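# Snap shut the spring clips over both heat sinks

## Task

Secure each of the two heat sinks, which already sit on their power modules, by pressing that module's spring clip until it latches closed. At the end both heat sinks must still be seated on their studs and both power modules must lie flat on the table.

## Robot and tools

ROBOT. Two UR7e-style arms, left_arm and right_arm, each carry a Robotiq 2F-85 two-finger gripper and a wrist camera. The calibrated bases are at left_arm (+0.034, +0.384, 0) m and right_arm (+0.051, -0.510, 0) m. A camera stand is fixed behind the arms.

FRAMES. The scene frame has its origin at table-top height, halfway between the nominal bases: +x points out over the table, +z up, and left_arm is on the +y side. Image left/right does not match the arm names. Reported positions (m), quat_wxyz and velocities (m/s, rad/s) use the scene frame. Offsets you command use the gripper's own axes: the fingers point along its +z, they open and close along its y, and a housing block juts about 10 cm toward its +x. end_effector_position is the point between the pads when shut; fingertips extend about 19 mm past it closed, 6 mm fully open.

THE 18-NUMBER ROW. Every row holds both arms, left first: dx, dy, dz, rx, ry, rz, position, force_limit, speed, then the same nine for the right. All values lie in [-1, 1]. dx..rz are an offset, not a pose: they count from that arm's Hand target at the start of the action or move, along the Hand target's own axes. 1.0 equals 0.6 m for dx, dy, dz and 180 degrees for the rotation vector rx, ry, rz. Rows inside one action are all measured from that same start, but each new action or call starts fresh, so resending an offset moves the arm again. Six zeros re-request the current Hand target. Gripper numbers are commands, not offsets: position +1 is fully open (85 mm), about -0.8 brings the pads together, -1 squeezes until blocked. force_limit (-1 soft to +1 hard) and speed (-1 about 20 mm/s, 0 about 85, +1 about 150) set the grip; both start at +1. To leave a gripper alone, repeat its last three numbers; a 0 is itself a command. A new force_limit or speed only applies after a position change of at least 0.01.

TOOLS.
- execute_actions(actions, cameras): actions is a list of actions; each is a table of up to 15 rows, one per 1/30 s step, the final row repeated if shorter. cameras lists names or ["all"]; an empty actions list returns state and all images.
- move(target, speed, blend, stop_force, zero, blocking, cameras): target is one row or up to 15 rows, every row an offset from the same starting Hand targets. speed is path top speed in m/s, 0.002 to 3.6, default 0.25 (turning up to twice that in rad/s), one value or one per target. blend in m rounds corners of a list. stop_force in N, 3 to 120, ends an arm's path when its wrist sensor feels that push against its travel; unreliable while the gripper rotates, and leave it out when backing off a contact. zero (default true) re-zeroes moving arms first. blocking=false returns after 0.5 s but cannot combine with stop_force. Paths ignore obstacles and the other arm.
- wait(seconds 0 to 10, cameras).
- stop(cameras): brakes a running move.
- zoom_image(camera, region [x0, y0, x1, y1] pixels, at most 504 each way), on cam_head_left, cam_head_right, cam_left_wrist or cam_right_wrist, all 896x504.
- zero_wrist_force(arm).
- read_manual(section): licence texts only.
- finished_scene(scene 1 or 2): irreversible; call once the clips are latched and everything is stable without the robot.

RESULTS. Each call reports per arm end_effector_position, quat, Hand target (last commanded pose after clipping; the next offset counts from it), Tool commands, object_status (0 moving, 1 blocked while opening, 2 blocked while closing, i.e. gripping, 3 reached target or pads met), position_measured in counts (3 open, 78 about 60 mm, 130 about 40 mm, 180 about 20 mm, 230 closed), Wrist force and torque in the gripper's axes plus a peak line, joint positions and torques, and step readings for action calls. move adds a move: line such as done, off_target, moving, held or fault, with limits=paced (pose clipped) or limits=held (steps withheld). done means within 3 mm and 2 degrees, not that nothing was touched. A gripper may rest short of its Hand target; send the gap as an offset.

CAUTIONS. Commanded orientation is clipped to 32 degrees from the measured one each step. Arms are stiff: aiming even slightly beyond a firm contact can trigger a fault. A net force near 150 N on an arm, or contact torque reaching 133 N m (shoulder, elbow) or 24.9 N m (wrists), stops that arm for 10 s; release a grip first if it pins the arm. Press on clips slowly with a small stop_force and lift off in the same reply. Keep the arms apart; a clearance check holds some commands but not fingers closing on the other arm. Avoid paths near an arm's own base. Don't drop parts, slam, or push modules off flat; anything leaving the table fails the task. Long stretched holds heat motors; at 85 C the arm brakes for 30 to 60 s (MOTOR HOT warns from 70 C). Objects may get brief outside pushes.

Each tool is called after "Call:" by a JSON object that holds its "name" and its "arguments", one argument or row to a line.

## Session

Call:
{"name": "execute_actions", "arguments": {
  "actions": [],
  "cameras": ["all"]
}}

Call:
{"name": "zoom_image", "arguments": {
  "camera": "cam_head_left",
  "region": [250, 200, 650, 424]
}}

Scene clock: 0.00 s.
left_arm: end_effector_position=(+0.1774, -0.2198, +0.3462) position_measured=3 object_status=3 end_effector_quat_wxyz=(+0.003, -0.459, +0.888, -0.019) | right_arm: end_effector_position=(+0.5240, -0.3407, +0.3975) position_measured=3 object_status=3 end_effector_quat_wxyz=(-0.081, -0.549, +0.820, -0.144)
Joint positions: left_arm=[-1.556 -1.32 1.254 -1.537 -1.548 -2.518] | right_arm=[3.893 -1.644 -1.305 -1.975 1.313 -0.401]
Joint velocities: within noise
Joint torques (N m): no reading
Wrist force (N): no reading
Wrist torque (N m): no reading
Wrist force, peak (N): no reading
Hand target: left_arm +0.1774, -0.2198, +0.3462; +0.003, -0.459, +0.888, -0.019 | right_arm +0.5240, -0.3407, +0.3975; -0.081, -0.549, +0.820, -0.144
Tool commands: left_gripper/position=+1.0 left_gripper/force_limit=+1.0 left_gripper/speed=+1.0 right_gripper/position=+1.0 right_gripper/force_limit=+1.0 right_gripper/speed=+1.0
camera_calibration:
cam_left_wrist: T_world_to_cam=[[-0.815705, 0.577593, -0.0318038, 0.295052], [0.532937, 0.771745, 0.346969, -0.0297056], [0.224951, 0.266075, -0.937337, 0.47177], [0, 0, 0, 1]] pos_world=[0.150381, -0.273021, 0.461898]
cam_right_wrist: T_world_to_cam=[[-0.917201, 0.367859, -0.153041, 0.678609], [0.362049, 0.929871, 0.0652721, 0.120138], [0.166319, 0.00445933, -0.986062, 0.436381], [0, 0, 0, 1]] pos_world=[0.506347, -0.363291, 0.526312]

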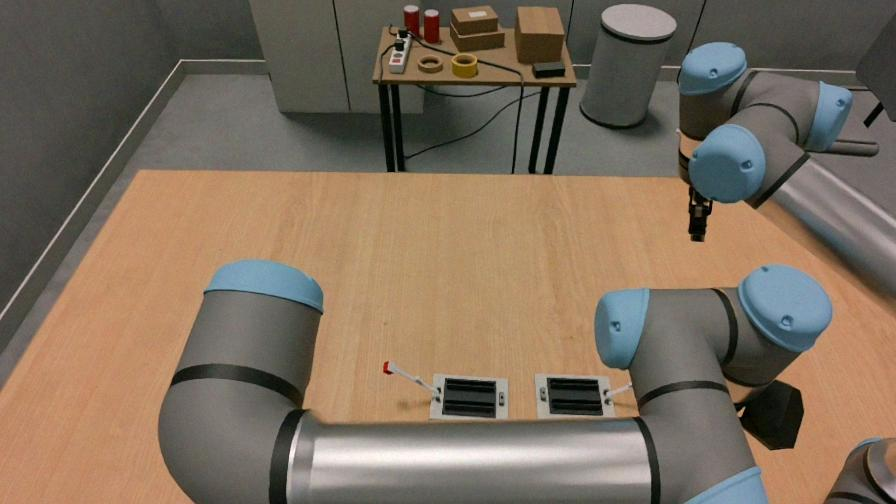

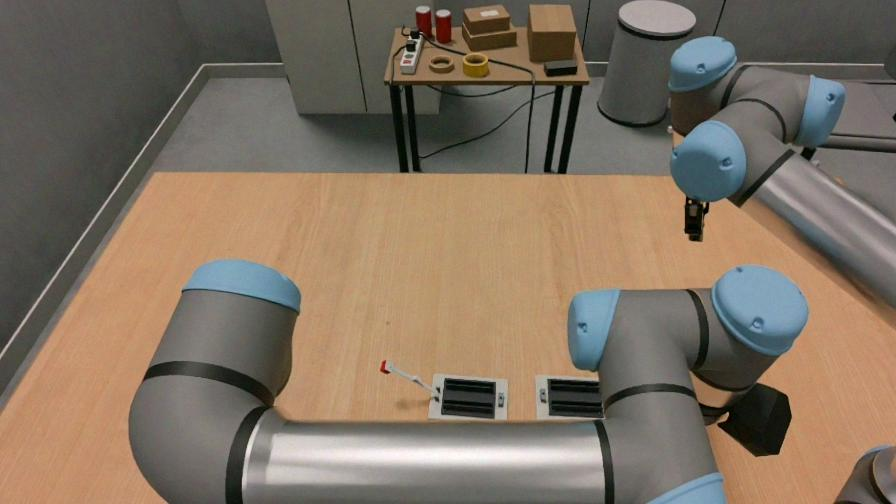

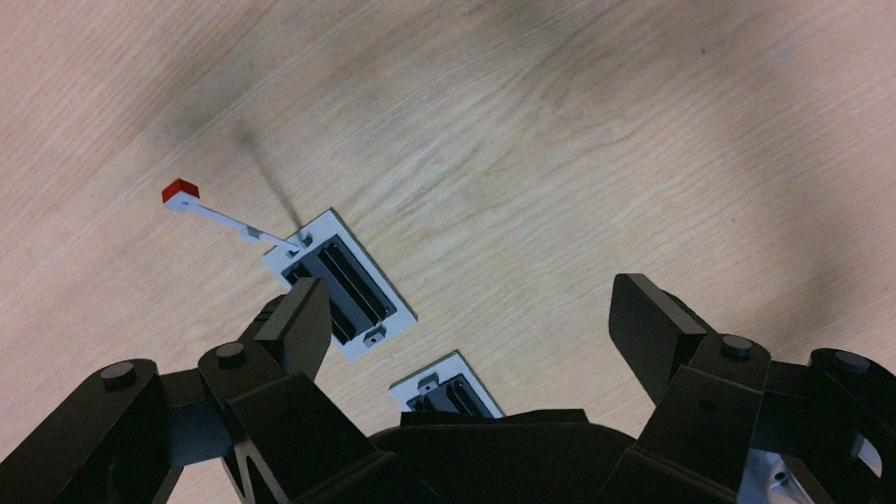

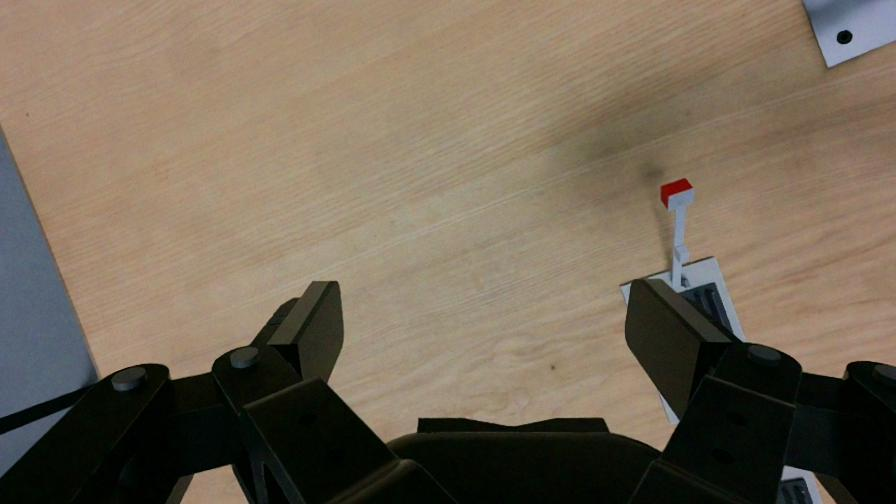

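Scaled by 1.260 from the camera's 896x504 image, which has a finer 1280x720 frame.

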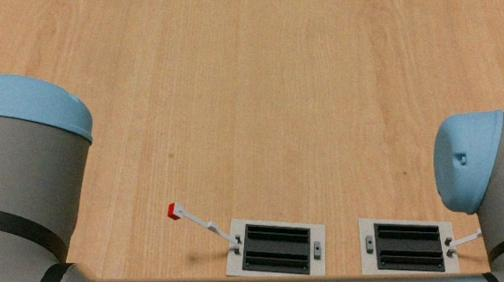

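Call:
{"name": "move", "arguments": {
  "target": [-0.8734,0.2205,0.2250,-0.0101,-0.0073,-0.1961,-1,-1,0,0,0,0,0,0,0,-1,-1,0],
  "speed": 0.4
}}

Call:
{"name": "move", "arguments": {
  "target": [0,0,0,0,0,0,-1,-1,0,0.0803,0.2273,0.3382,-0.1422,0.0397,0.8652,-1,-1,0],
  "speed": 0.4,
  "cameras": ["all"]
}}

Scene clock: 25.90 s.
left_arm: end_effector_position=(+0.3758, +0.2798, +0.2001) position_measured=232 object_status=3 end_effector_quat_wxyz=(+0.000, +0.707, -0.707, +0.000) | right_arm: end_effector_position=(+0.5240, -0.3407, +0.3975) position_measured=232 object_status=3 end_effector_quat_wxyz=(-0.081, -0.549, +0.820, -0.144)
Joint positions: left_arm=[-0.671 -1.923 2.192 -1.84 -1.571 -2.249] | right_arm=[3.893 -1.644 -1.305 -1.975 1.313 -0.401]
Joint torques (N m): left_arm=[8.6 -2.38 -30.71 -4.93 -2.39 1.49] | right_arm=[-0.81 26.27 24.49 2.12 -0.54 -0.01]
Wrist force (N): left_arm=[-0.4 -0.4 0.0] | right_arm=[0.1 -0.1 0.0]
Wrist torque (N m): left_arm=[-0.03 0.04 -0.03] | right_arm=[-0.03 -0.02 -0.01]
Wrist force, peak (N): left_arm=[-2.9 -0.8 1.2] | right_arm=[0.4 0.0 -0.2]
Hand target: left_arm +0.3758, +0.2798, +0.2001; +0.000, +0.707, -0.707, +0.000 | right_arm +0.5240, -0.3407, +0.3975; -0.081, -0.549, +0.820, -0.144
Off the commanded pose: left_arm 0.000 m, 0 deg | right_arm 0.000 m, 0 deg.
move: done

Scene clock: 30.17 s.
left_arm: end_effector_position=(+0.3758, +0.2798, +0.2001) position_measured=232 object_status=3 end_effector_quat_wxyz=(+0.000, +0.707, -0.707, +0.000) | right_arm: end_effector_position=(+0.3850, -0.4003, +0.1995) position_measured=232 object_status=3 end_effector_quat_wxyz=(+0.000, +0.707, +0.707, +0.000)
Joint positions: left_arm=[-0.67 -1.922 2.192 -1.841 -1.571 -2.248] | right_arm=[3.85 -1.202 -2.204 -1.306 1.57 2.28]
Joint torques (N m): left_arm=[8.28 -0.99 -30.97 -4.76 -2.8 1.73] | right_arm=[8.96 19.54 13.88 4.83 -2.65 2.26]
Wrist force (N): left_arm=[-0.1 -0.1 0.3] | right_arm=[0.0 -0.3 0.3]
Wrist torque (N m): left_arm=[0.02 0.00 -0.04] | right_arm=[-0.15 -0.17 -0.02]
Wrist force, peak (N): left_arm=[-0.4 -0.7 0.5] | right_arm=[-0.2 -0.6 0.8]
Hand target: left_arm +0.3758, +0.2798, +0.2001; +0.000, +0.707, -0.707, +0.000 | right_arm +0.3849, -0.4003, +0.1995; +0.001, +0.708, +0.707, +0.000
Off the commanded pose: left_arm 0.000 m, 0 deg | right_arm 0.000 m, 0 deg.
move: done
camera_calibration:
cam_left_wrist: T_world_to_cam=[[-0.999988, 0.000139769, 0.0048531, 0.387149], [0.00186927, 0.933613, 0.358278, -0.318227], [-0.00448084, 0.358283, -0.933602, 0.21689], [0, 0, 0, 1]] pos_world=[0.388712, 0.219339, 0.314624]
cam_right_wrist: T_world_to_cam=[[0.999894, -0.0145768, -0.000148417, -0.378877], [-0.0135759, -0.934851, 0.354781, -0.420767], [-0.00531033, -0.354741, -0.93495, 0.176647], [0, 0, 0, 1]] pos_world=[0.374062, -0.336214, 0.31438]

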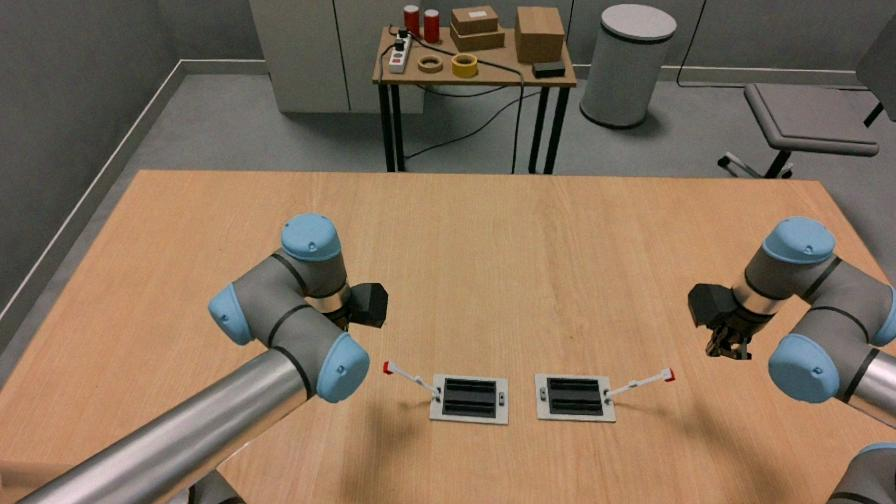

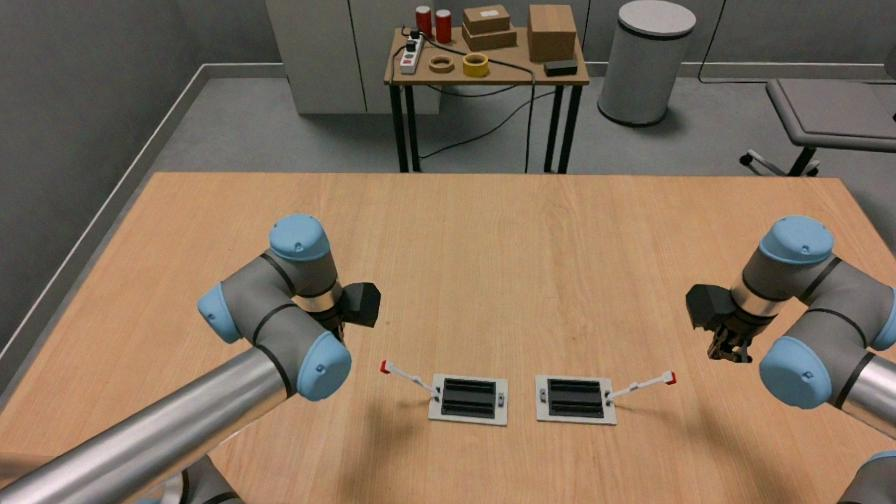

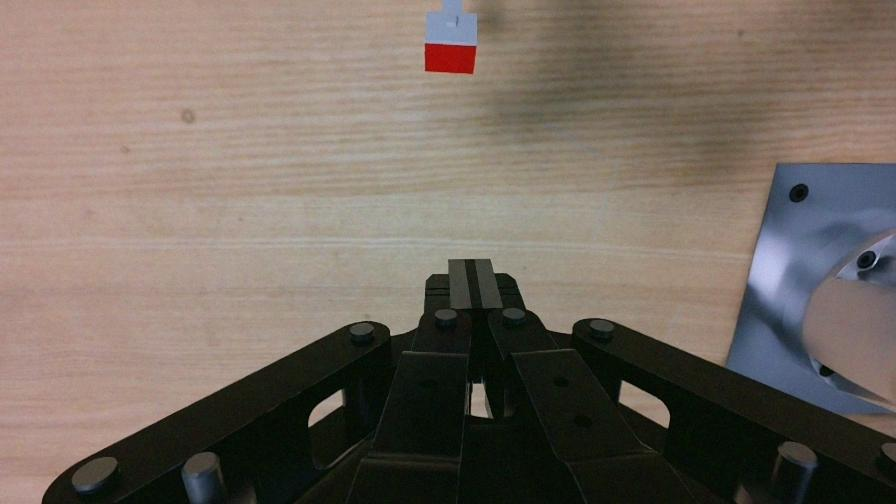

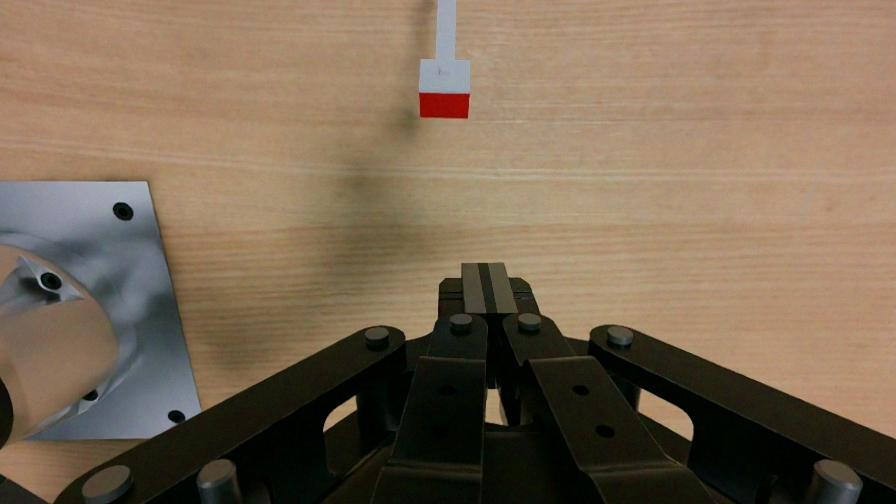

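Call:
{"name": "move", "arguments": {
  "target": [0.0592,-0.0103,0.144,0,0,0,-1,-1,0,0.0355,-0.0215,0.1375,0,0,0,-1,-1,0],
  "speed": 0.2,
  "cameras": ["cam_left_wrist", "cam_right_wrist", "cam_head_left"]
}}

Call:
{"name": "zoom_image", "arguments": {
  "camera": "cam_head_left",
  "region": [370, 340, 700, 450]
}}

Scene clock: 41.57 s.
left_arm: end_effector_position=(+0.3820, +0.2443, +0.1138) position_measured=232 object_status=3 end_effector_quat_wxyz=(+0.000, +0.707, -0.707, +0.000) | right_arm: end_effector_position=(+0.3722, -0.3790, +0.1170) position_measured=232 object_status=3 end_effector_quat_wxyz=(+0.001, +0.708, +0.707, +0.000)
Joint positions: left_arm=[-0.737 -1.763 2.325 -2.133 -1.571 -2.315] | right_arm=[3.925 -1.286 -2.38 -1.045 1.57 2.355]
Joint torques (N m): left_arm=[-9.22 -7.85 -11.98 -4.57 2.62 -1.84] | right_arm=[7.97 -4.16 11.7 4.71 -2.6 1.93]
Wrist force (N): left_arm=[0.3 -0.4 0.1] | right_arm=[-0.4 -0.5 0.5]
Wrist torque (N m): left_arm=[-0.02 -0.07 0.04] | right_arm=[-0.20 -0.11 0.02]
Wrist force, peak (N): left_arm=[0.5 -0.2 1.4] | right_arm=[0.0 -0.4 1.5]
Hand target: left_arm +0.3820, +0.2443, +0.1137; +0.000, +0.707, -0.707, +0.000 | right_arm +0.3722, -0.3790, +0.1170; +0.001, +0.708, +0.707, +0.000
Off the commanded pose: left_arm 0.000 m, 0 deg | right_arm 0.000 m, 0 deg.
move: done
camera_calibration:
cam_left_wrist: T_world_to_cam=[[-0.999988, 0.000140897, 0.00485433, 0.393773], [0.00187134, 0.933567, 0.358398, -0.254195], [-0.00448135, 0.358403, -0.933556, 0.149035], [0, 0, 0, 1]] pos_world=[0.394912, 0.183839, 0.228324]
cam_right_wrist: T_world_to_cam=[[0.999891, -0.014764, -0.0000783222, -0.365955], [-0.0137753, -0.934815, 0.354869, -0.371695], [-0.00531249, -0.354829, -0.934916, 0.106967], [0, 0, 0, 1]] pos_world=[0.361363, -0.314913, 0.23188]
Images, in order (width x height): cam_head_left 896x504, cam_left_wrist 896x504, cam_right_wrist 896x504.

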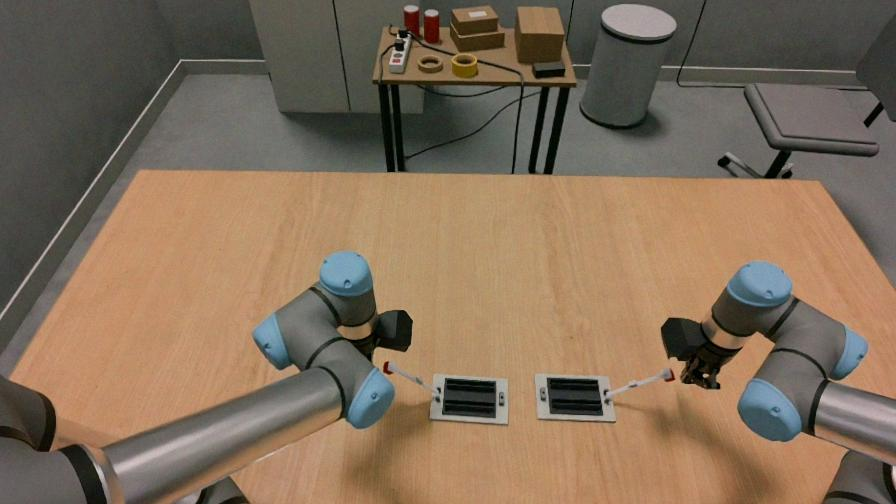

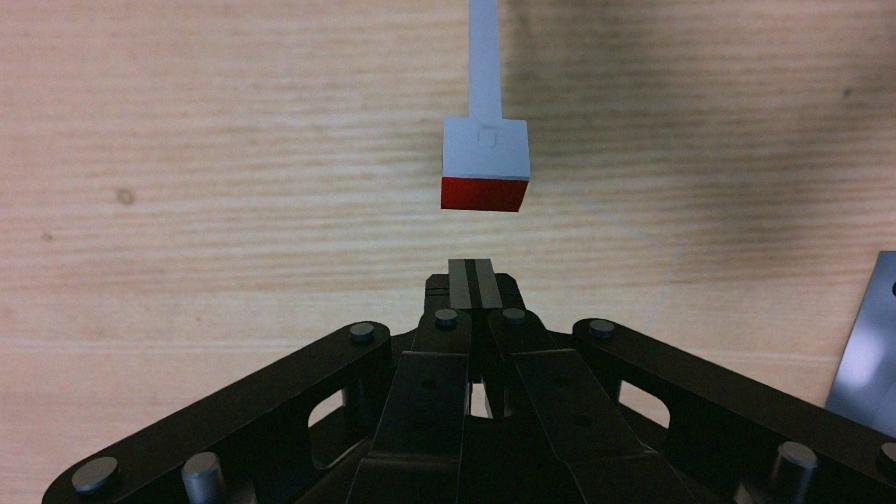

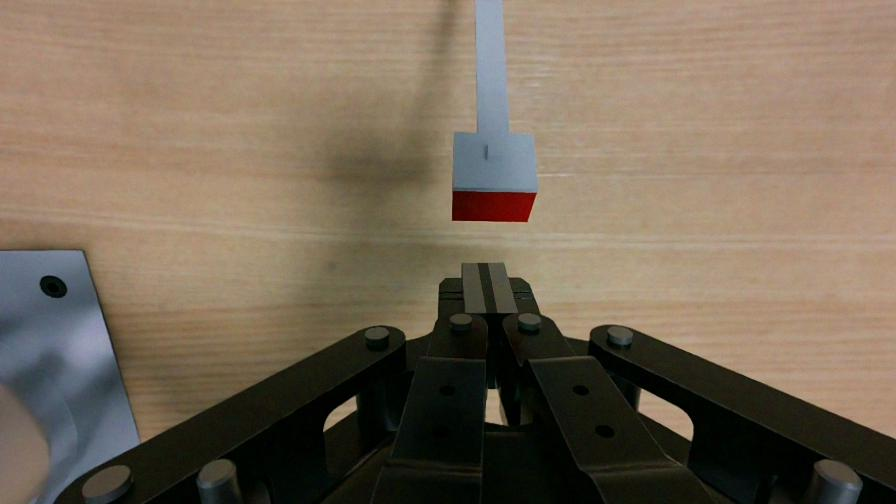

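Scaled by 1.527 from the camera's 896x504 image, which has a finer 1280x720 frame.

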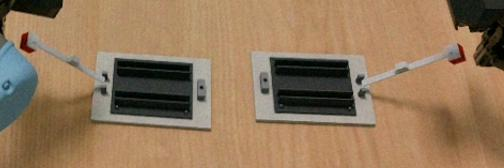

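Call:
{"name": "move", "arguments": {
  "target": [
    [0.0315,-0.0027,0,0,0,0,-1,-1,0,0.0295,0,0,0,0,0,-1,-1,0],
    [0.0778,-0.0005,-0.0413,0,0,0,-1,-1,0,0.0758,0.0015,-0.0417,0,0,0,-1,-1,0],
    [0.1353,0.0023,-0.0735,0,0,0,-1,-1,0,0.1333,0.0042,-0.0738,0,0,0,-1,-1,0]
  ],
  "speed": 0.06,
  "blend": [0.006, 0.01, 0],
  "stop_force": 8,
  "cameras": ["cam_left_wrist", "cam_right_wrist"]
}}

Scene clock: 74.30 s.
left_arm: end_effector_position=(+0.3806, +0.1631, +0.1578) position_measured=232 object_status=3 end_effector_quat_wxyz=(+0.000, +0.707, -0.707, +0.000) | right_arm: end_effector_position=(+0.3747, -0.2990, +0.1612) position_measured=232 object_status=3 end_effector_quat_wxyz=(+0.001, +0.708, +0.707, +0.000)
Joint positions: left_arm=[-0.89 -1.726 2.168 -2.013 -1.571 -2.468] | right_arm=[4.073 -1.343 -2.214 -1.155 1.57 2.503]
Joint torques (N m): left_arm=[-9.85 -8.56 -27.99 -1.61 2.63 -1.86] | right_arm=[8.29 -0.7 35.14 0.68 -2.72 2.08]
Wrist force (N): left_arm=[-0.1 0.2 0.3] | right_arm=[-0.7 -0.2 0.5]
Wrist torque (N m): left_arm=[0.05 -0.02 0.04] | right_arm=[-0.14 -0.10 -0.01]
Wrist force, peak (N): left_arm=[-0.9 -0.2 0.7] | right_arm=[-1.2 -0.5 0.9]
Hand target: left_arm +0.3806, +0.1631, +0.1578; +0.000, +0.707, -0.707, +0.000 | right_arm +0.3747, -0.2990, +0.1612; +0.001, +0.708, +0.707, +0.000
Off the commanded pose: left_arm 0.000 m, 0 deg | right_arm 0.000 m, 0 deg.
move: done
camera_calibration:
cam_left_wrist: T_world_to_cam=[[-0.999988, 0.000140214, 0.00485311, 0.392171], [0.00187011, 0.933579, 0.358366, -0.194149], [-0.00448052, 0.358371, -0.933569, 0.219214], [0, 0, 0, 1]] pos_world=[0.393512, 0.102639, 0.272324]
cam_right_wrist: T_world_to_cam=[[0.999891, -0.014764, -0.0000783222, -0.36727], [-0.0137753, -0.934815, 0.354869, -0.31256], [-0.00531249, -0.354829, -0.934916, 0.17669], [0, 0, 0, 1]] pos_world=[0.363863, -0.234913, 0.27608]
Images, in order (width x height): cam_left_wrist 896x504, cam_right_wrist 896x504.

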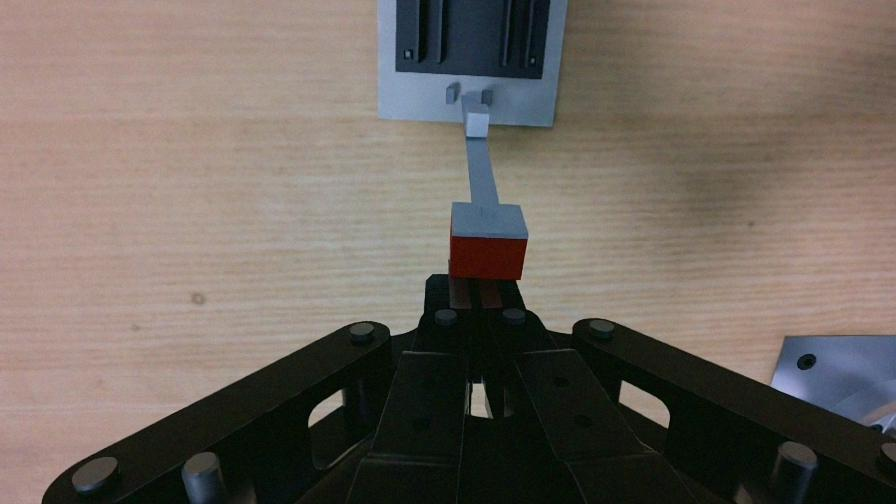

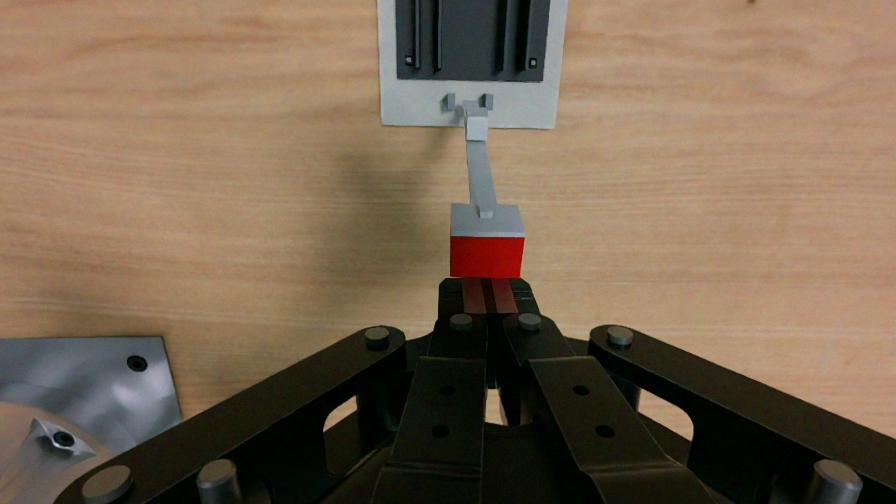

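Call:
{"name": "move", "arguments": {
  "target": [
    [0.0627,0.0027,-0.0162,0,0,0,-1,-1,0,0,0,0,0,0,0,-1,-1,0],
    [0.1038,0.0043,-0.0238,0,0,0,-1,-1,0,0,0,0,0,0,0,-1,-1,0],
    [0.1623,0.0067,-0.0083,0,0,0,-1,-1,0,0,0,0,0,0,0,-1,-1,0],
    [0.215,0.0085,0.0217,0,0,0,-1,-1,0,0,0,0,0,0,0,-1,-1,0],
    [0.2582,0.01,0.0643,0,0,0,-1,-1,0,0,0,0,0,0,0,-1,-1,0],
    [0.2885,0.011,0.1167,0,0,0,-1,-1,0,0,0,0,0,0,0,-1,-1,0]
  ],
  "speed": 0.06,
  "blend": [0.006, 0.006, 0.005, 0.005, 0.005, 0],
  "stop_force": 8,
  "cameras": ["cam_left_wrist"]
}}

Scene clock: 97.37 s.
left_arm: end_effector_position=(+0.3739, -0.0100, +0.0878) position_measured=232 object_status=3 end_effector_quat_wxyz=(+0.000, +0.707, -0.707, +0.000) | right_arm: end_effector_position=(+0.3747, -0.2990, +0.1612) position_measured=232 object_status=3 end_effector_quat_wxyz=(+0.001, +0.708, +0.707, +0.000)
Joint positions: left_arm=[-1.11 -1.362 2 -2.209 -1.571 -2.688] | right_arm=[4.073 -1.343 -2.214 -1.155 1.57 2.503]
Joint torques (N m): left_arm=[-9.47 -23.9 -26.72 -4.97 2.68 -1.92] | right_arm=[7.04 -0.68 35.44 0.69 -2.68 1.95]
Wrist force (N): left_arm=[-0.5 -0.2 0.0] | right_arm=[-0.7 -0.4 0.5]
Wrist torque (N m): left_arm=[-0.02 0.06 0.04] | right_arm=[-0.17 -0.10 -0.01]
Wrist force, peak (N): left_arm=[-0.9 -0.2 0.6] | right_arm=[-0.9 -0.4 0.6]
Hand target: left_arm +0.3739, -0.0100, +0.0878; +0.000, +0.707, -0.707, +0.000 | right_arm +0.3747, -0.2990, +0.1612; +0.001, +0.708, +0.707, +0.000
Off the commanded pose: left_arm 0.000 m, 0 deg | right_arm 0.000 m, 0 deg.
move: done
camera_calibration:
cam_left_wrist: T_world_to_cam=[[-0.999988, 0.000139769, 0.0048531, 0.385835], [0.00186927, 0.933613, 0.358278, -0.00742752], [-0.00448084, 0.358283, -0.933602, 0.215868], [0, 0, 0, 1]] pos_world=[0.386812, -0.0704615, 0.202324]
Images, in order (width x height): cam_left_wrist 896x504.

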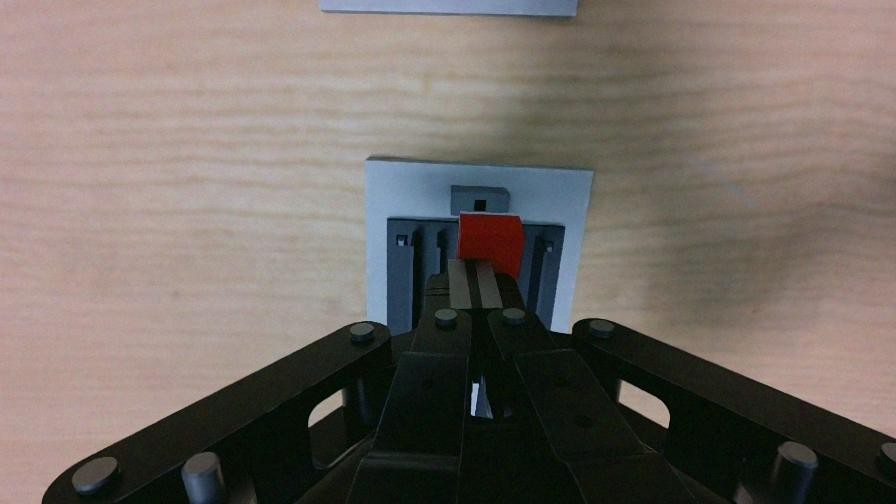

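Call:
{"name": "move", "arguments": {
  "target": [
    [0.0127,0.0057,0.033,0,0,0,-1,-1,0,0,0,0,0,0,0,-1,-1,0],
    [0.0242,0.0082,0.0388,0,0,0,-1,-1,0,0,0,0,0,0,0,-1,-1,0]
  ],
  "speed": 0.04,
  "blend": [0.003, 0],
  "stop_force": 8,
  "cameras": ["cam_left_wrist"]
}}

Call:
{"name": "zoom_image", "arguments": {
  "camera": "cam_left_wrist",
  "region": [330, 160, 630, 330]
}}

Scene clock: 104.93 s.
left_arm: end_effector_position=(+0.3689, -0.0245, +0.0645) position_measured=232 object_status=3 end_effector_quat_wxyz=(+0.000, +0.707, -0.707, +0.000) | right_arm: end_effector_position=(+0.3747, -0.2990, +0.1612) position_measured=232 object_status=3 end_effector_quat_wxyz=(+0.001, +0.708, +0.707, +0.000)
Joint positions: left_arm=[-1.132 -1.308 2.004 -2.267 -1.571 -2.709] | right_arm=[4.073 -1.343 -2.214 -1.155 1.57 2.503]
Joint torques (N m): left_arm=[-9.86 -24.91 -25.87 -4.83 1.17 -2.02] | right_arm=[7.67 0.16 35.28 0.7 -2.7 1.66]
Wrist force (N): left_arm=[-0.3 0.0 -0.1] | right_arm=[-0.9 -0.4 0.5]
Wrist torque (N m): left_arm=[0.01 0.04 0.04] | right_arm=[-0.16 -0.06 -0.01]
Wrist force, peak (N): left_arm=[-0.3 -0.1 -0.7] | right_arm=[-0.9 -0.3 0.7]
Hand target: left_arm +0.3689, -0.0245, +0.0645; +0.000, +0.707, -0.707, +0.000 | right_arm +0.3747, -0.2990, +0.1612; +0.001, +0.708, +0.707, +0.000
Off the commanded pose: left_arm 0.000 m, 0 deg | right_arm 0.000 m, 0 deg.
move: done
camera_calibration:
cam_left_wrist: T_world_to_cam=[[-0.999988, 0.000139769, 0.0048531, 0.38095], [0.00186927, 0.933613, 0.358278, 0.0144313], [-0.00448084, 0.358283, -0.933602, 0.199381], [0, 0, 0, 1]] pos_world=[0.381812, -0.0849615, 0.179124]
Images, in order (width x height): cam_left_wrist 896x504.

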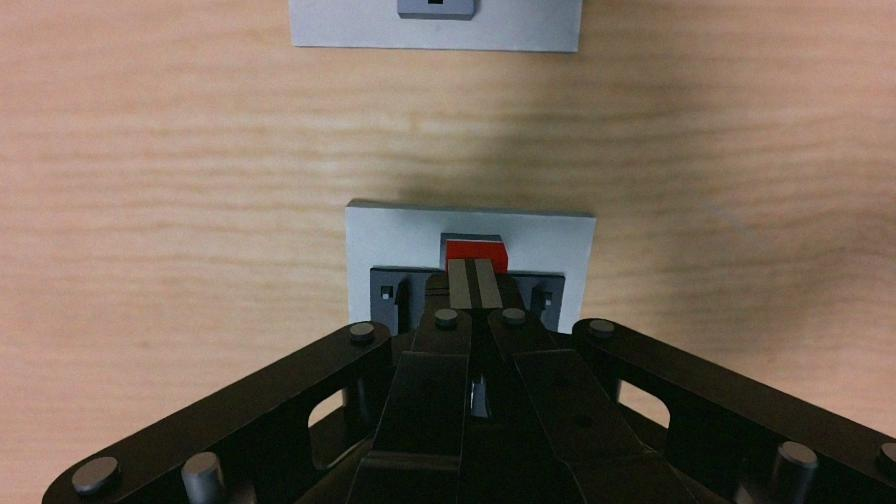

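Scaled by 1.680 from the camera's 896x504 image, which has a finer 1280x720 frame.

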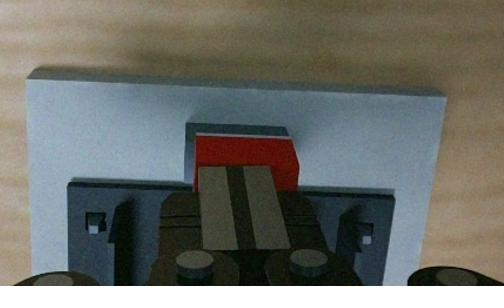

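Call:
{"name": "move", "arguments": {
  "target": [0,0,0.035,0,0,0,-1,-1,0,0,0,0,0,0,0,-1,-1,0],
  "speed": 0.008,
  "stop_force": 40,
  "cameras": ["cam_left_wrist"]
}}

Scene clock: 118.93 s.
left_arm: end_effector_position=(+0.3689, -0.0245, +0.0563) position_measured=232 object_status=3 end_effector_quat_wxyz=(+0.000, +0.707, -0.707, +0.000) | right_arm: end_effector_position=(+0.3747, -0.2990, +0.1612) position_measured=232 object_status=3 end_effector_quat_wxyz=(+0.001, +0.708, +0.707, +0.000)
Joint positions: left_arm=[-1.132 -1.294 2.013 -2.289 -1.571 -2.709] | right_arm=[4.073 -1.343 -2.214 -1.155 1.57 2.503]
Joint torques (N m): left_arm=[-5.6 -13.57 -14.78 0.9 2.05 -1.82] | right_arm=[8.29 -0.31 36.01 0.73 -2.61 1.7]
Wrist force (N): left_arm=[-5.4 4.9 -44.8] | right_arm=[-1.0 -0.4 0.5]
Wrist torque (N m): left_arm=[-0.12 0.00 0.05] | right_arm=[-0.16 -0.05 -0.01]
Wrist force, peak (N): left_arm=[-17.5 10.6 -67.3] | right_arm=[-1.0 -0.4 0.5]
Hand target: left_arm +0.3689, -0.0245, +0.0564; +0.000, +0.707, -0.707, +0.000 (not the last commanded pose) | right_arm +0.3747, -0.2990, +0.1612; +0.001, +0.708, +0.707, +0.000
Off the commanded pose: left_arm 0.013 m, 0 deg | right_arm 0.000 m, 0 deg.
move: contact (left_arm)
camera_calibration:
cam_left_wrist: T_world_to_cam=[[-0.999988, 0.000105009, 0.00494768, 0.38097], [0.00187129, 0.933567, 0.358398, 0.0173439], [-0.00458135, 0.358403, -0.933556, 0.191766], [0, 0, 0, 1]] pos_world=[0.381812, -0.0849612, 0.170923]
Images, in order (width x height): cam_left_wrist 896x504.

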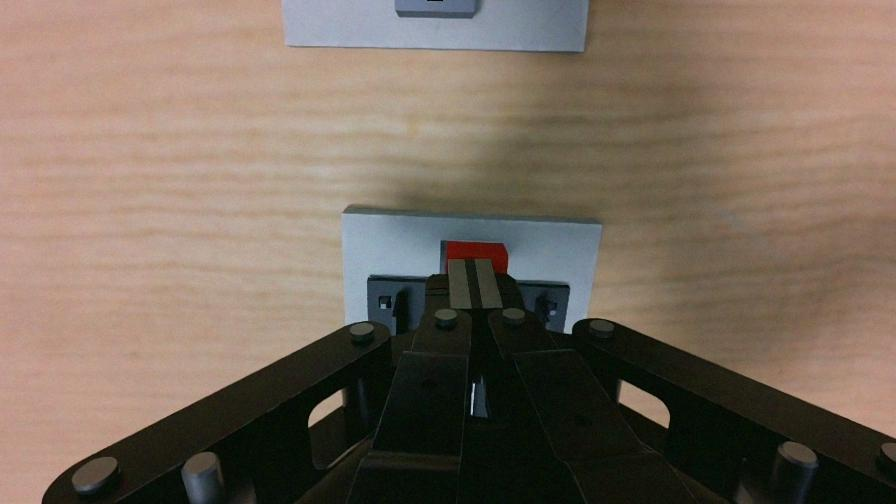

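Call:
{"name": "move", "arguments": {
  "target": [0,0,-0.02,0,0,0,-1,-1,0,0,0,0,0,0,0,-1,-1,0],
  "speed": 0.02,
  "cameras": ["cam_left_wrist"]
}}

Scene clock: 121.47 s.
left_arm: end_effector_position=(+0.3689, -0.0245, +0.0683) position_measured=232 object_status=3 end_effector_quat_wxyz=(+0.000, +0.707, -0.707, +0.000) | right_arm: end_effector_position=(+0.3747, -0.2990, +0.1612) position_measured=232 object_status=3 end_effector_quat_wxyz=(+0.001, +0.708, +0.707, +0.000)
Joint positions: left_arm=[-1.132 -1.314 2 -2.257 -1.571 -2.709] | right_arm=[4.073 -1.343 -2.214 -1.155 1.57 2.503]
Joint torques (N m): left_arm=[-3.99 -38.91 -26.98 -1.8 2.07 -1.7] | right_arm=[7.78 0.39 35.61 0.75 -2.63 1.56]
Wrist force (N): left_arm=[-0.4 -0.6 0.1] | right_arm=[-0.7 -0.3 0.4]
Wrist torque (N m): left_arm=[-0.08 0.05 0.04] | right_arm=[-0.15 -0.10 -0.01]
Wrist force, peak (N): left_arm=[-5.9 4.9 -45.0] | right_arm=[-1.0 -0.2 0.6]
Hand target: left_arm +0.3689, -0.0245, +0.0684; +0.000, +0.707, -0.707, +0.000 | right_arm +0.3747, -0.2990, +0.1612; +0.001, +0.708, +0.707, +0.000
Off the commanded pose: left_arm 0.000 m, 0 deg | right_arm 0.000 m, 0 deg.
move: done
camera_calibration:
cam_left_wrist: T_world_to_cam=[[-0.999988, 0.000105009, 0.00494768, 0.380911], [0.00187129, 0.933567, 0.358398, 0.013079], [-0.00458135, 0.358403, -0.933556, 0.202875], [0, 0, 0, 1]] pos_world=[0.381812, -0.0849612, 0.182823]
Images, in order (width x height): cam_left_wrist 896x504.

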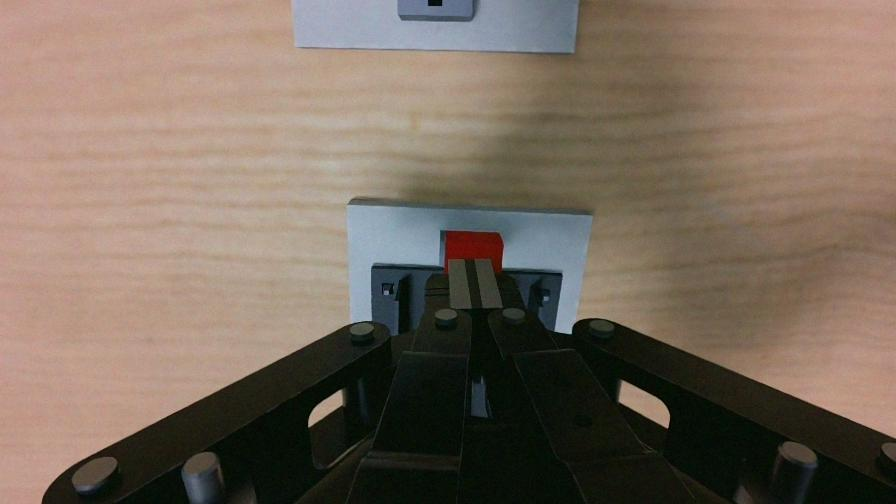

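Call:
{"name": "move", "arguments": {
  "target": [
    [0,0,-0.22,0,0,0,-1,-1,0,0,0,0,0,0,0,-1,-1,0],
    [-0.5075,0,-0.26,0,0,0,-1,-1,0,0,0,0,0,0,0,-1,-1,0]
  ],
  "speed": 0.25,
  "blend": [0.02,0],
  "cameras": ["cam_head_left"]
}}

Call:
{"name": "move", "arguments": {
  "target": [
    [0,0,0,0,0,0,-1,-1,0,0.0627,-0.0012,-0.0163,0,0,0,-1,-1,0],
    [0,0,0,0,0,0,-1,-1,0,0.1038,-0.0007,-0.024,0,0,0,-1,-1,0],
    [0,0,0,0,0,0,-1,-1,0,0.1623,0.0008,-0.0085,0,0,0,-1,-1,0],
    [0,0,0,0,0,0,-1,-1,0,0.215,0.0025,0.0215,0,0,0,-1,-1,0],
    [0,0,0,0,0,0,-1,-1,0,0.2582,0.0038,0.0642,0,0,0,-1,-1,0],
    [0,0,0,0,0,0,-1,-1,0,0.2885,0.0048,0.1165,0,0,0,-1,-1,0]
  ],
  "speed": 0.06,
  "blend": [0.006,0.006,0.005,0.005,0.005,0],
  "stop_force": 8,
  "cameras": ["cam_right_wrist"]
}}

Scene clock: 129.20 s.
left_arm: end_effector_position=(+0.3691, +0.2799, +0.2243) position_measured=232 object_status=3 end_effector_quat_wxyz=(+0.000, +0.707, -0.707, +0.000) | right_arm: end_effector_position=(+0.3747, -0.2990, +0.1612) position_measured=232 object_status=3 end_effector_quat_wxyz=(+0.001, +0.708, +0.707, +0.000)
Joint positions: left_arm=[-0.683 -1.958 2.149 -1.763 -1.571 -2.261] | right_arm=[4.073 -1.343 -2.214 -1.155 1.57 2.503]
Joint torques (N m): left_arm=[7.78 -13.32 -29.72 -1.72 -2.59 2.07] | right_arm=[8.28 0.24 35.39 0.82 -2.56 1.48]
Wrist force (N): left_arm=[-0.5 -0.6 0.2] | right_arm=[-0.8 -0.4 0.4]
Wrist torque (N m): left_arm=[-0.06 0.07 -0.04] | right_arm=[-0.17 -0.08 -0.01]
Wrist force, peak (N): left_arm=[-2.3 -0.6 0.0] | right_arm=[-1.0 -0.3 0.6]
Hand target: left_arm +0.3691, +0.2800, +0.2243; +0.000, +0.707, -0.707, +0.000 | right_arm +0.3747, -0.2990, +0.1612; +0.001, +0.708, +0.707, +0.000
Off the commanded pose: left_arm 0.000 m, 0 deg | right_arm 0.000 m, 0 deg.
move: done
Images, in order (width x height): cam_head_left 896x504.

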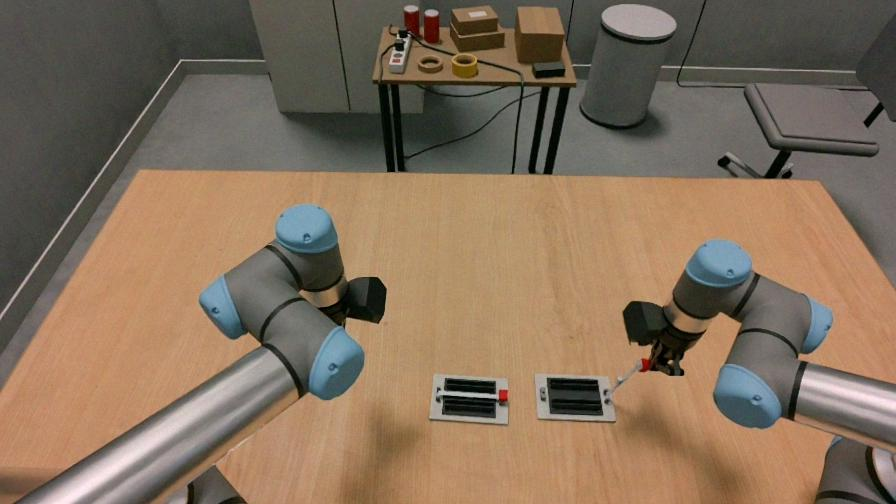

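Scene clock: 133.87 s.
left_arm: end_effector_position=(+0.3691, +0.2800, +0.2243) position_measured=232 object_status=3 end_effector_quat_wxyz=(+0.000, +0.707, -0.707, +0.000) | right_arm: end_effector_position=(+0.3779, -0.1259, +0.0913) position_measured=232 object_status=3 end_effector_quat_wxyz=(+0.001, +0.708, +0.707, +0.000)
Joint positions: left_arm=[-0.683 -1.958 2.149 -1.763 -1.571 -2.261] | right_arm=[4.276 -1.74 -2.039 -0.934 1.57 2.706]
Joint torques (N m): left_arm=[9.15 -12.68 -30.36 -1.51 -2.65 1.73] | right_arm=[8.45 14.07 33.29 4.84 -2.85 1.99]
Wrist force (N): left_arm=[-0.4 -0.8 0.5] | right_arm=[-0.2 -0.5 0.3]
Wrist torque (N m): left_arm=[-0.09 0.05 -0.03] | right_arm=[-0.21 -0.13 -0.01]
Wrist force, peak (N): left_arm=[-0.5 -0.8 0.8] | right_arm=[-1.4 -0.2 0.7]
Hand target: left_arm +0.3691, +0.2800, +0.2243; +0.000, +0.707, -0.707, +0.000 | right_arm +0.3779, -0.1259, +0.0913; +0.001, +0.708, +0.707, +0.000
Off the commanded pose: left_arm 0.000 m, 0 deg | right_arm 0.000 m, 0 deg.
move: done
camera_calibration:
cam_right_wrist: T_world_to_cam=[[0.999891, -0.014764, -0.0000783222, -0.367919], [-0.0137753, -0.934815, 0.354869, -0.125894], [-0.00531249, -0.354829, -0.934916, 0.172778], [0, 0, 0, 1]] pos_world=[0.367063, -0.0618134, 0.20618]
Images, in order (width x height): cam_right_wrist 896x504.

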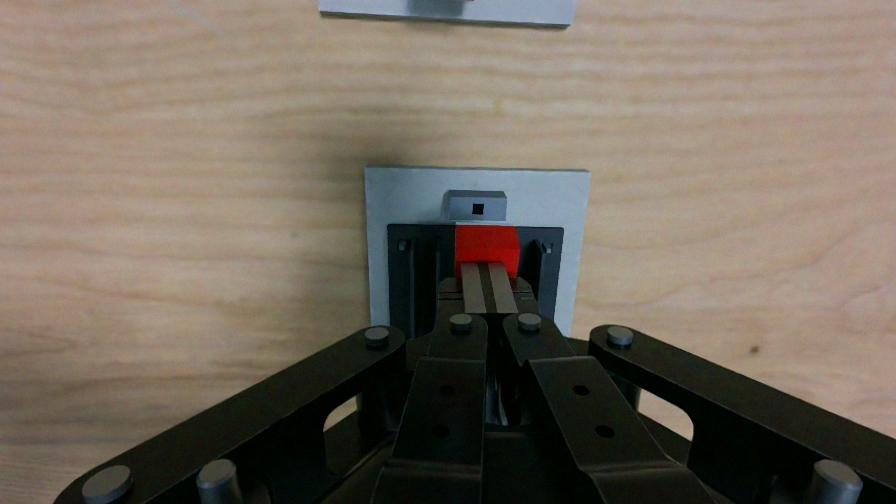

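Call:
{"name": "move", "arguments": {
  "target": [
    [0,0,0,0,0,0,-1,-1,0,0.0127,0.0003,0.0363,0,0,0,-1,-1,0],
    [0,0,0,0,0,0,-1,-1,0,0.024,0.0004,0.0413,0,0,0,-1,-1,0]
  ],
  "speed": 0.04,
  "blend": [0.003,0],
  "stop_force": 8,
  "cameras": ["cam_right_wrist"]
}}

Scene clock: 144.53 s.
left_arm: end_effector_position=(+0.3691, +0.2800, +0.2243) position_measured=232 object_status=3 end_effector_quat_wxyz=(+0.000, +0.707, -0.707, +0.000) | right_arm: end_effector_position=(+0.3782, -0.1115, +0.0665) position_measured=232 object_status=3 end_effector_quat_wxyz=(+0.001, +0.708, +0.707, +0.000)
Joint positions: left_arm=[-0.683 -1.958 2.149 -1.763 -1.571 -2.261] | right_arm=[4.288 -1.804 -2.037 -0.871 1.57 2.718]
Joint torques (N m): left_arm=[9.09 -12.99 -30.87 -1.76 -2.85 1.72] | right_arm=[7.83 15.02 31.79 4.66 -2.53 2.07]
Wrist force (N): left_arm=[-0.4 -0.6 0.5] | right_arm=[-0.2 -0.6 0.4]
Wrist torque (N m): left_arm=[-0.07 0.07 -0.03] | right_arm=[-0.21 -0.11 -0.03]
Wrist force, peak (N): left_arm=[-0.3 -0.8 0.6] | right_arm=[-0.5 -0.5 0.7]
Hand target: left_arm +0.3691, +0.2800, +0.2243; +0.000, +0.707, -0.707, +0.000 | right_arm +0.3782, -0.1115, +0.0665; +0.001, +0.708, +0.707, +0.000
Off the commanded pose: left_arm 0.000 m, 0 deg | right_arm 0.000 m, 0 deg.
move: done
camera_calibration:
cam_right_wrist: T_world_to_cam=[[0.999891, -0.014764, -0.0000783222, -0.368009], [-0.0137753, -0.934815, 0.354869, -0.103628], [-0.00531249, -0.354829, -0.934916, 0.154703], [0, 0, 0, 1]] pos_world=[0.367363, -0.0474134, 0.18138]
Images, in order (width x height): cam_right_wrist 896x504.

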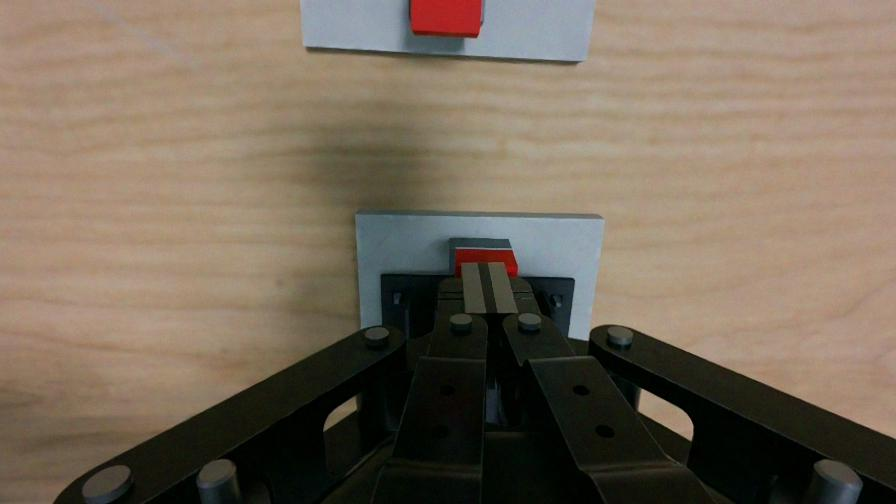

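Call:
{"name": "move", "arguments": {
  "target": [0,0,0,0,0,0,-1,-1,0,0,0,0.035,0,0,0,-1,-1,0],
  "speed": 0.008,
  "stop_force": 40,
  "cameras": ["cam_right_wrist"]
}}

Call:
{"name": "move", "arguments": {
  "target": [0,0,0,0,0,0,-1,-1,0,0,0,-0.02,0,0,0,-1,-1,0],
  "speed": 0.02,
  "cameras": ["cam_right_wrist"]
}}

Scene clock: 151.43 s.
left_arm: end_effector_position=(+0.3691, +0.2800, +0.2243) position_measured=232 object_status=3 end_effector_quat_wxyz=(+0.000, +0.707, -0.707, +0.000) | right_arm: end_effector_position=(+0.3782, -0.1115, +0.0554) position_measured=232 object_status=3 end_effector_quat_wxyz=(+0.001, +0.708, +0.707, +0.000)
Joint positions: left_arm=[-0.683 -1.958 2.149 -1.763 -1.571 -2.261] | right_arm=[4.288 -1.823 -2.049 -0.84 1.57 2.718]
Joint torques (N m): left_arm=[9.09 -11.73 -32.18 -1.6 -2.69 1.72] | right_arm=[0.14 20.4 14.1 -1.9 -2.64 -0.01]
Wrist force (N): left_arm=[0.0 -0.4 0.5] | right_arm=[-5.9 -7.1 -48.4]
Wrist torque (N m): left_arm=[-0.03 0.00 -0.04] | right_arm=[0.06 -0.14 -0.03]
Wrist force, peak (N): left_arm=[-0.4 -1.1 0.3] | right_arm=[-18.6 -12.4 -70.0]
Hand target: left_arm +0.3691, +0.2800, +0.2243; +0.000, +0.707, -0.707, +0.000 | right_arm +0.3782, -0.1115, +0.0554; +0.001, +0.708, +0.707, +0.000 (not the last commanded pose)
Off the commanded pose: left_arm 0.000 m, 0 deg | right_arm 0.010 m, 0 deg.
move: contact (right_arm)
camera_calibration:
cam_right_wrist: T_world_to_cam=[[0.99989, -0.0147989, -0.000170364, -0.367995], [-0.0137748, -0.934781, 0.354958, -0.0997028], [-0.00541225, -0.354917, -0.934882, 0.144352], [0, 0, 0, 1]] pos_world=[0.367363, -0.0474134, 0.17028]
Images, in order (width x height): cam_right_wrist 896x504.

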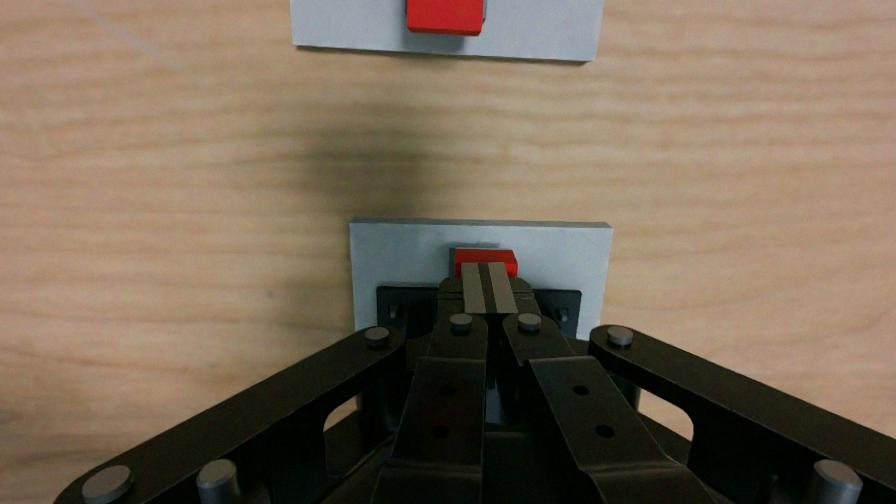

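Scene clock: 152.43 s.
left_arm: end_effector_position=(+0.3691, +0.2800, +0.2243) position_measured=232 object_status=3 end_effector_quat_wxyz=(+0.000, +0.707, -0.707, +0.000) | right_arm: end_effector_position=(+0.3782, -0.1115, +0.0673) position_measured=232 object_status=3 end_effector_quat_wxyz=(+0.001, +0.708, +0.707, +0.000)
Joint positions: left_arm=[-0.683 -1.958 2.149 -1.763 -1.571 -2.261] | right_arm=[4.288 -1.803 -2.036 -0.873 1.57 2.718]
Joint torques (N m): left_arm=[9.02 -13.06 -30.41 -1.62 -2.84 1.48] | right_arm=[6.25 40.36 31.45 0.59 -2.69 1.31]
Wrist force (N): left_arm=[-0.4 -0.6 0.5] | right_arm=[0.0 -0.8 0.5]
Wrist torque (N m): left_arm=[-0.06 0.06 -0.02] | right_arm=[-0.25 -0.13 -0.03]
Wrist force, peak (N): left_arm=[-0.6 -0.8 0.6] | right_arm=[-6.1 -6.8 -48.3]
Hand target: left_arm +0.3691, +0.2800, +0.2243; +0.000, +0.707, -0.707, +0.000 | right_arm +0.3782, -0.1115, +0.0674; +0.001, +0.708, +0.707, +0.000
Off the commanded pose: left_arm 0.000 m, 0 deg | right_arm 0.000 m, 0 deg.
move: done
camera_calibration:
cam_right_wrist: T_world_to_cam=[[0.99989, -0.0147996, -0.000171753, -0.367993], [-0.0137754, -0.934814, 0.35487, -0.103912], [-0.00541249, -0.354829, -0.934916, 0.155487], [0, 0, 0, 1]] pos_world=[0.367363, -0.0474133, 0.18218]
Images, in order (width x height): cam_right_wrist 896x504.

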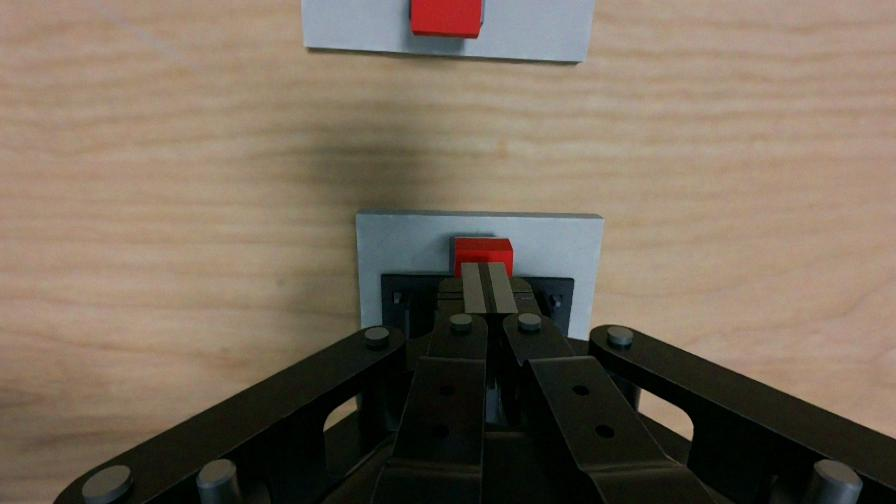

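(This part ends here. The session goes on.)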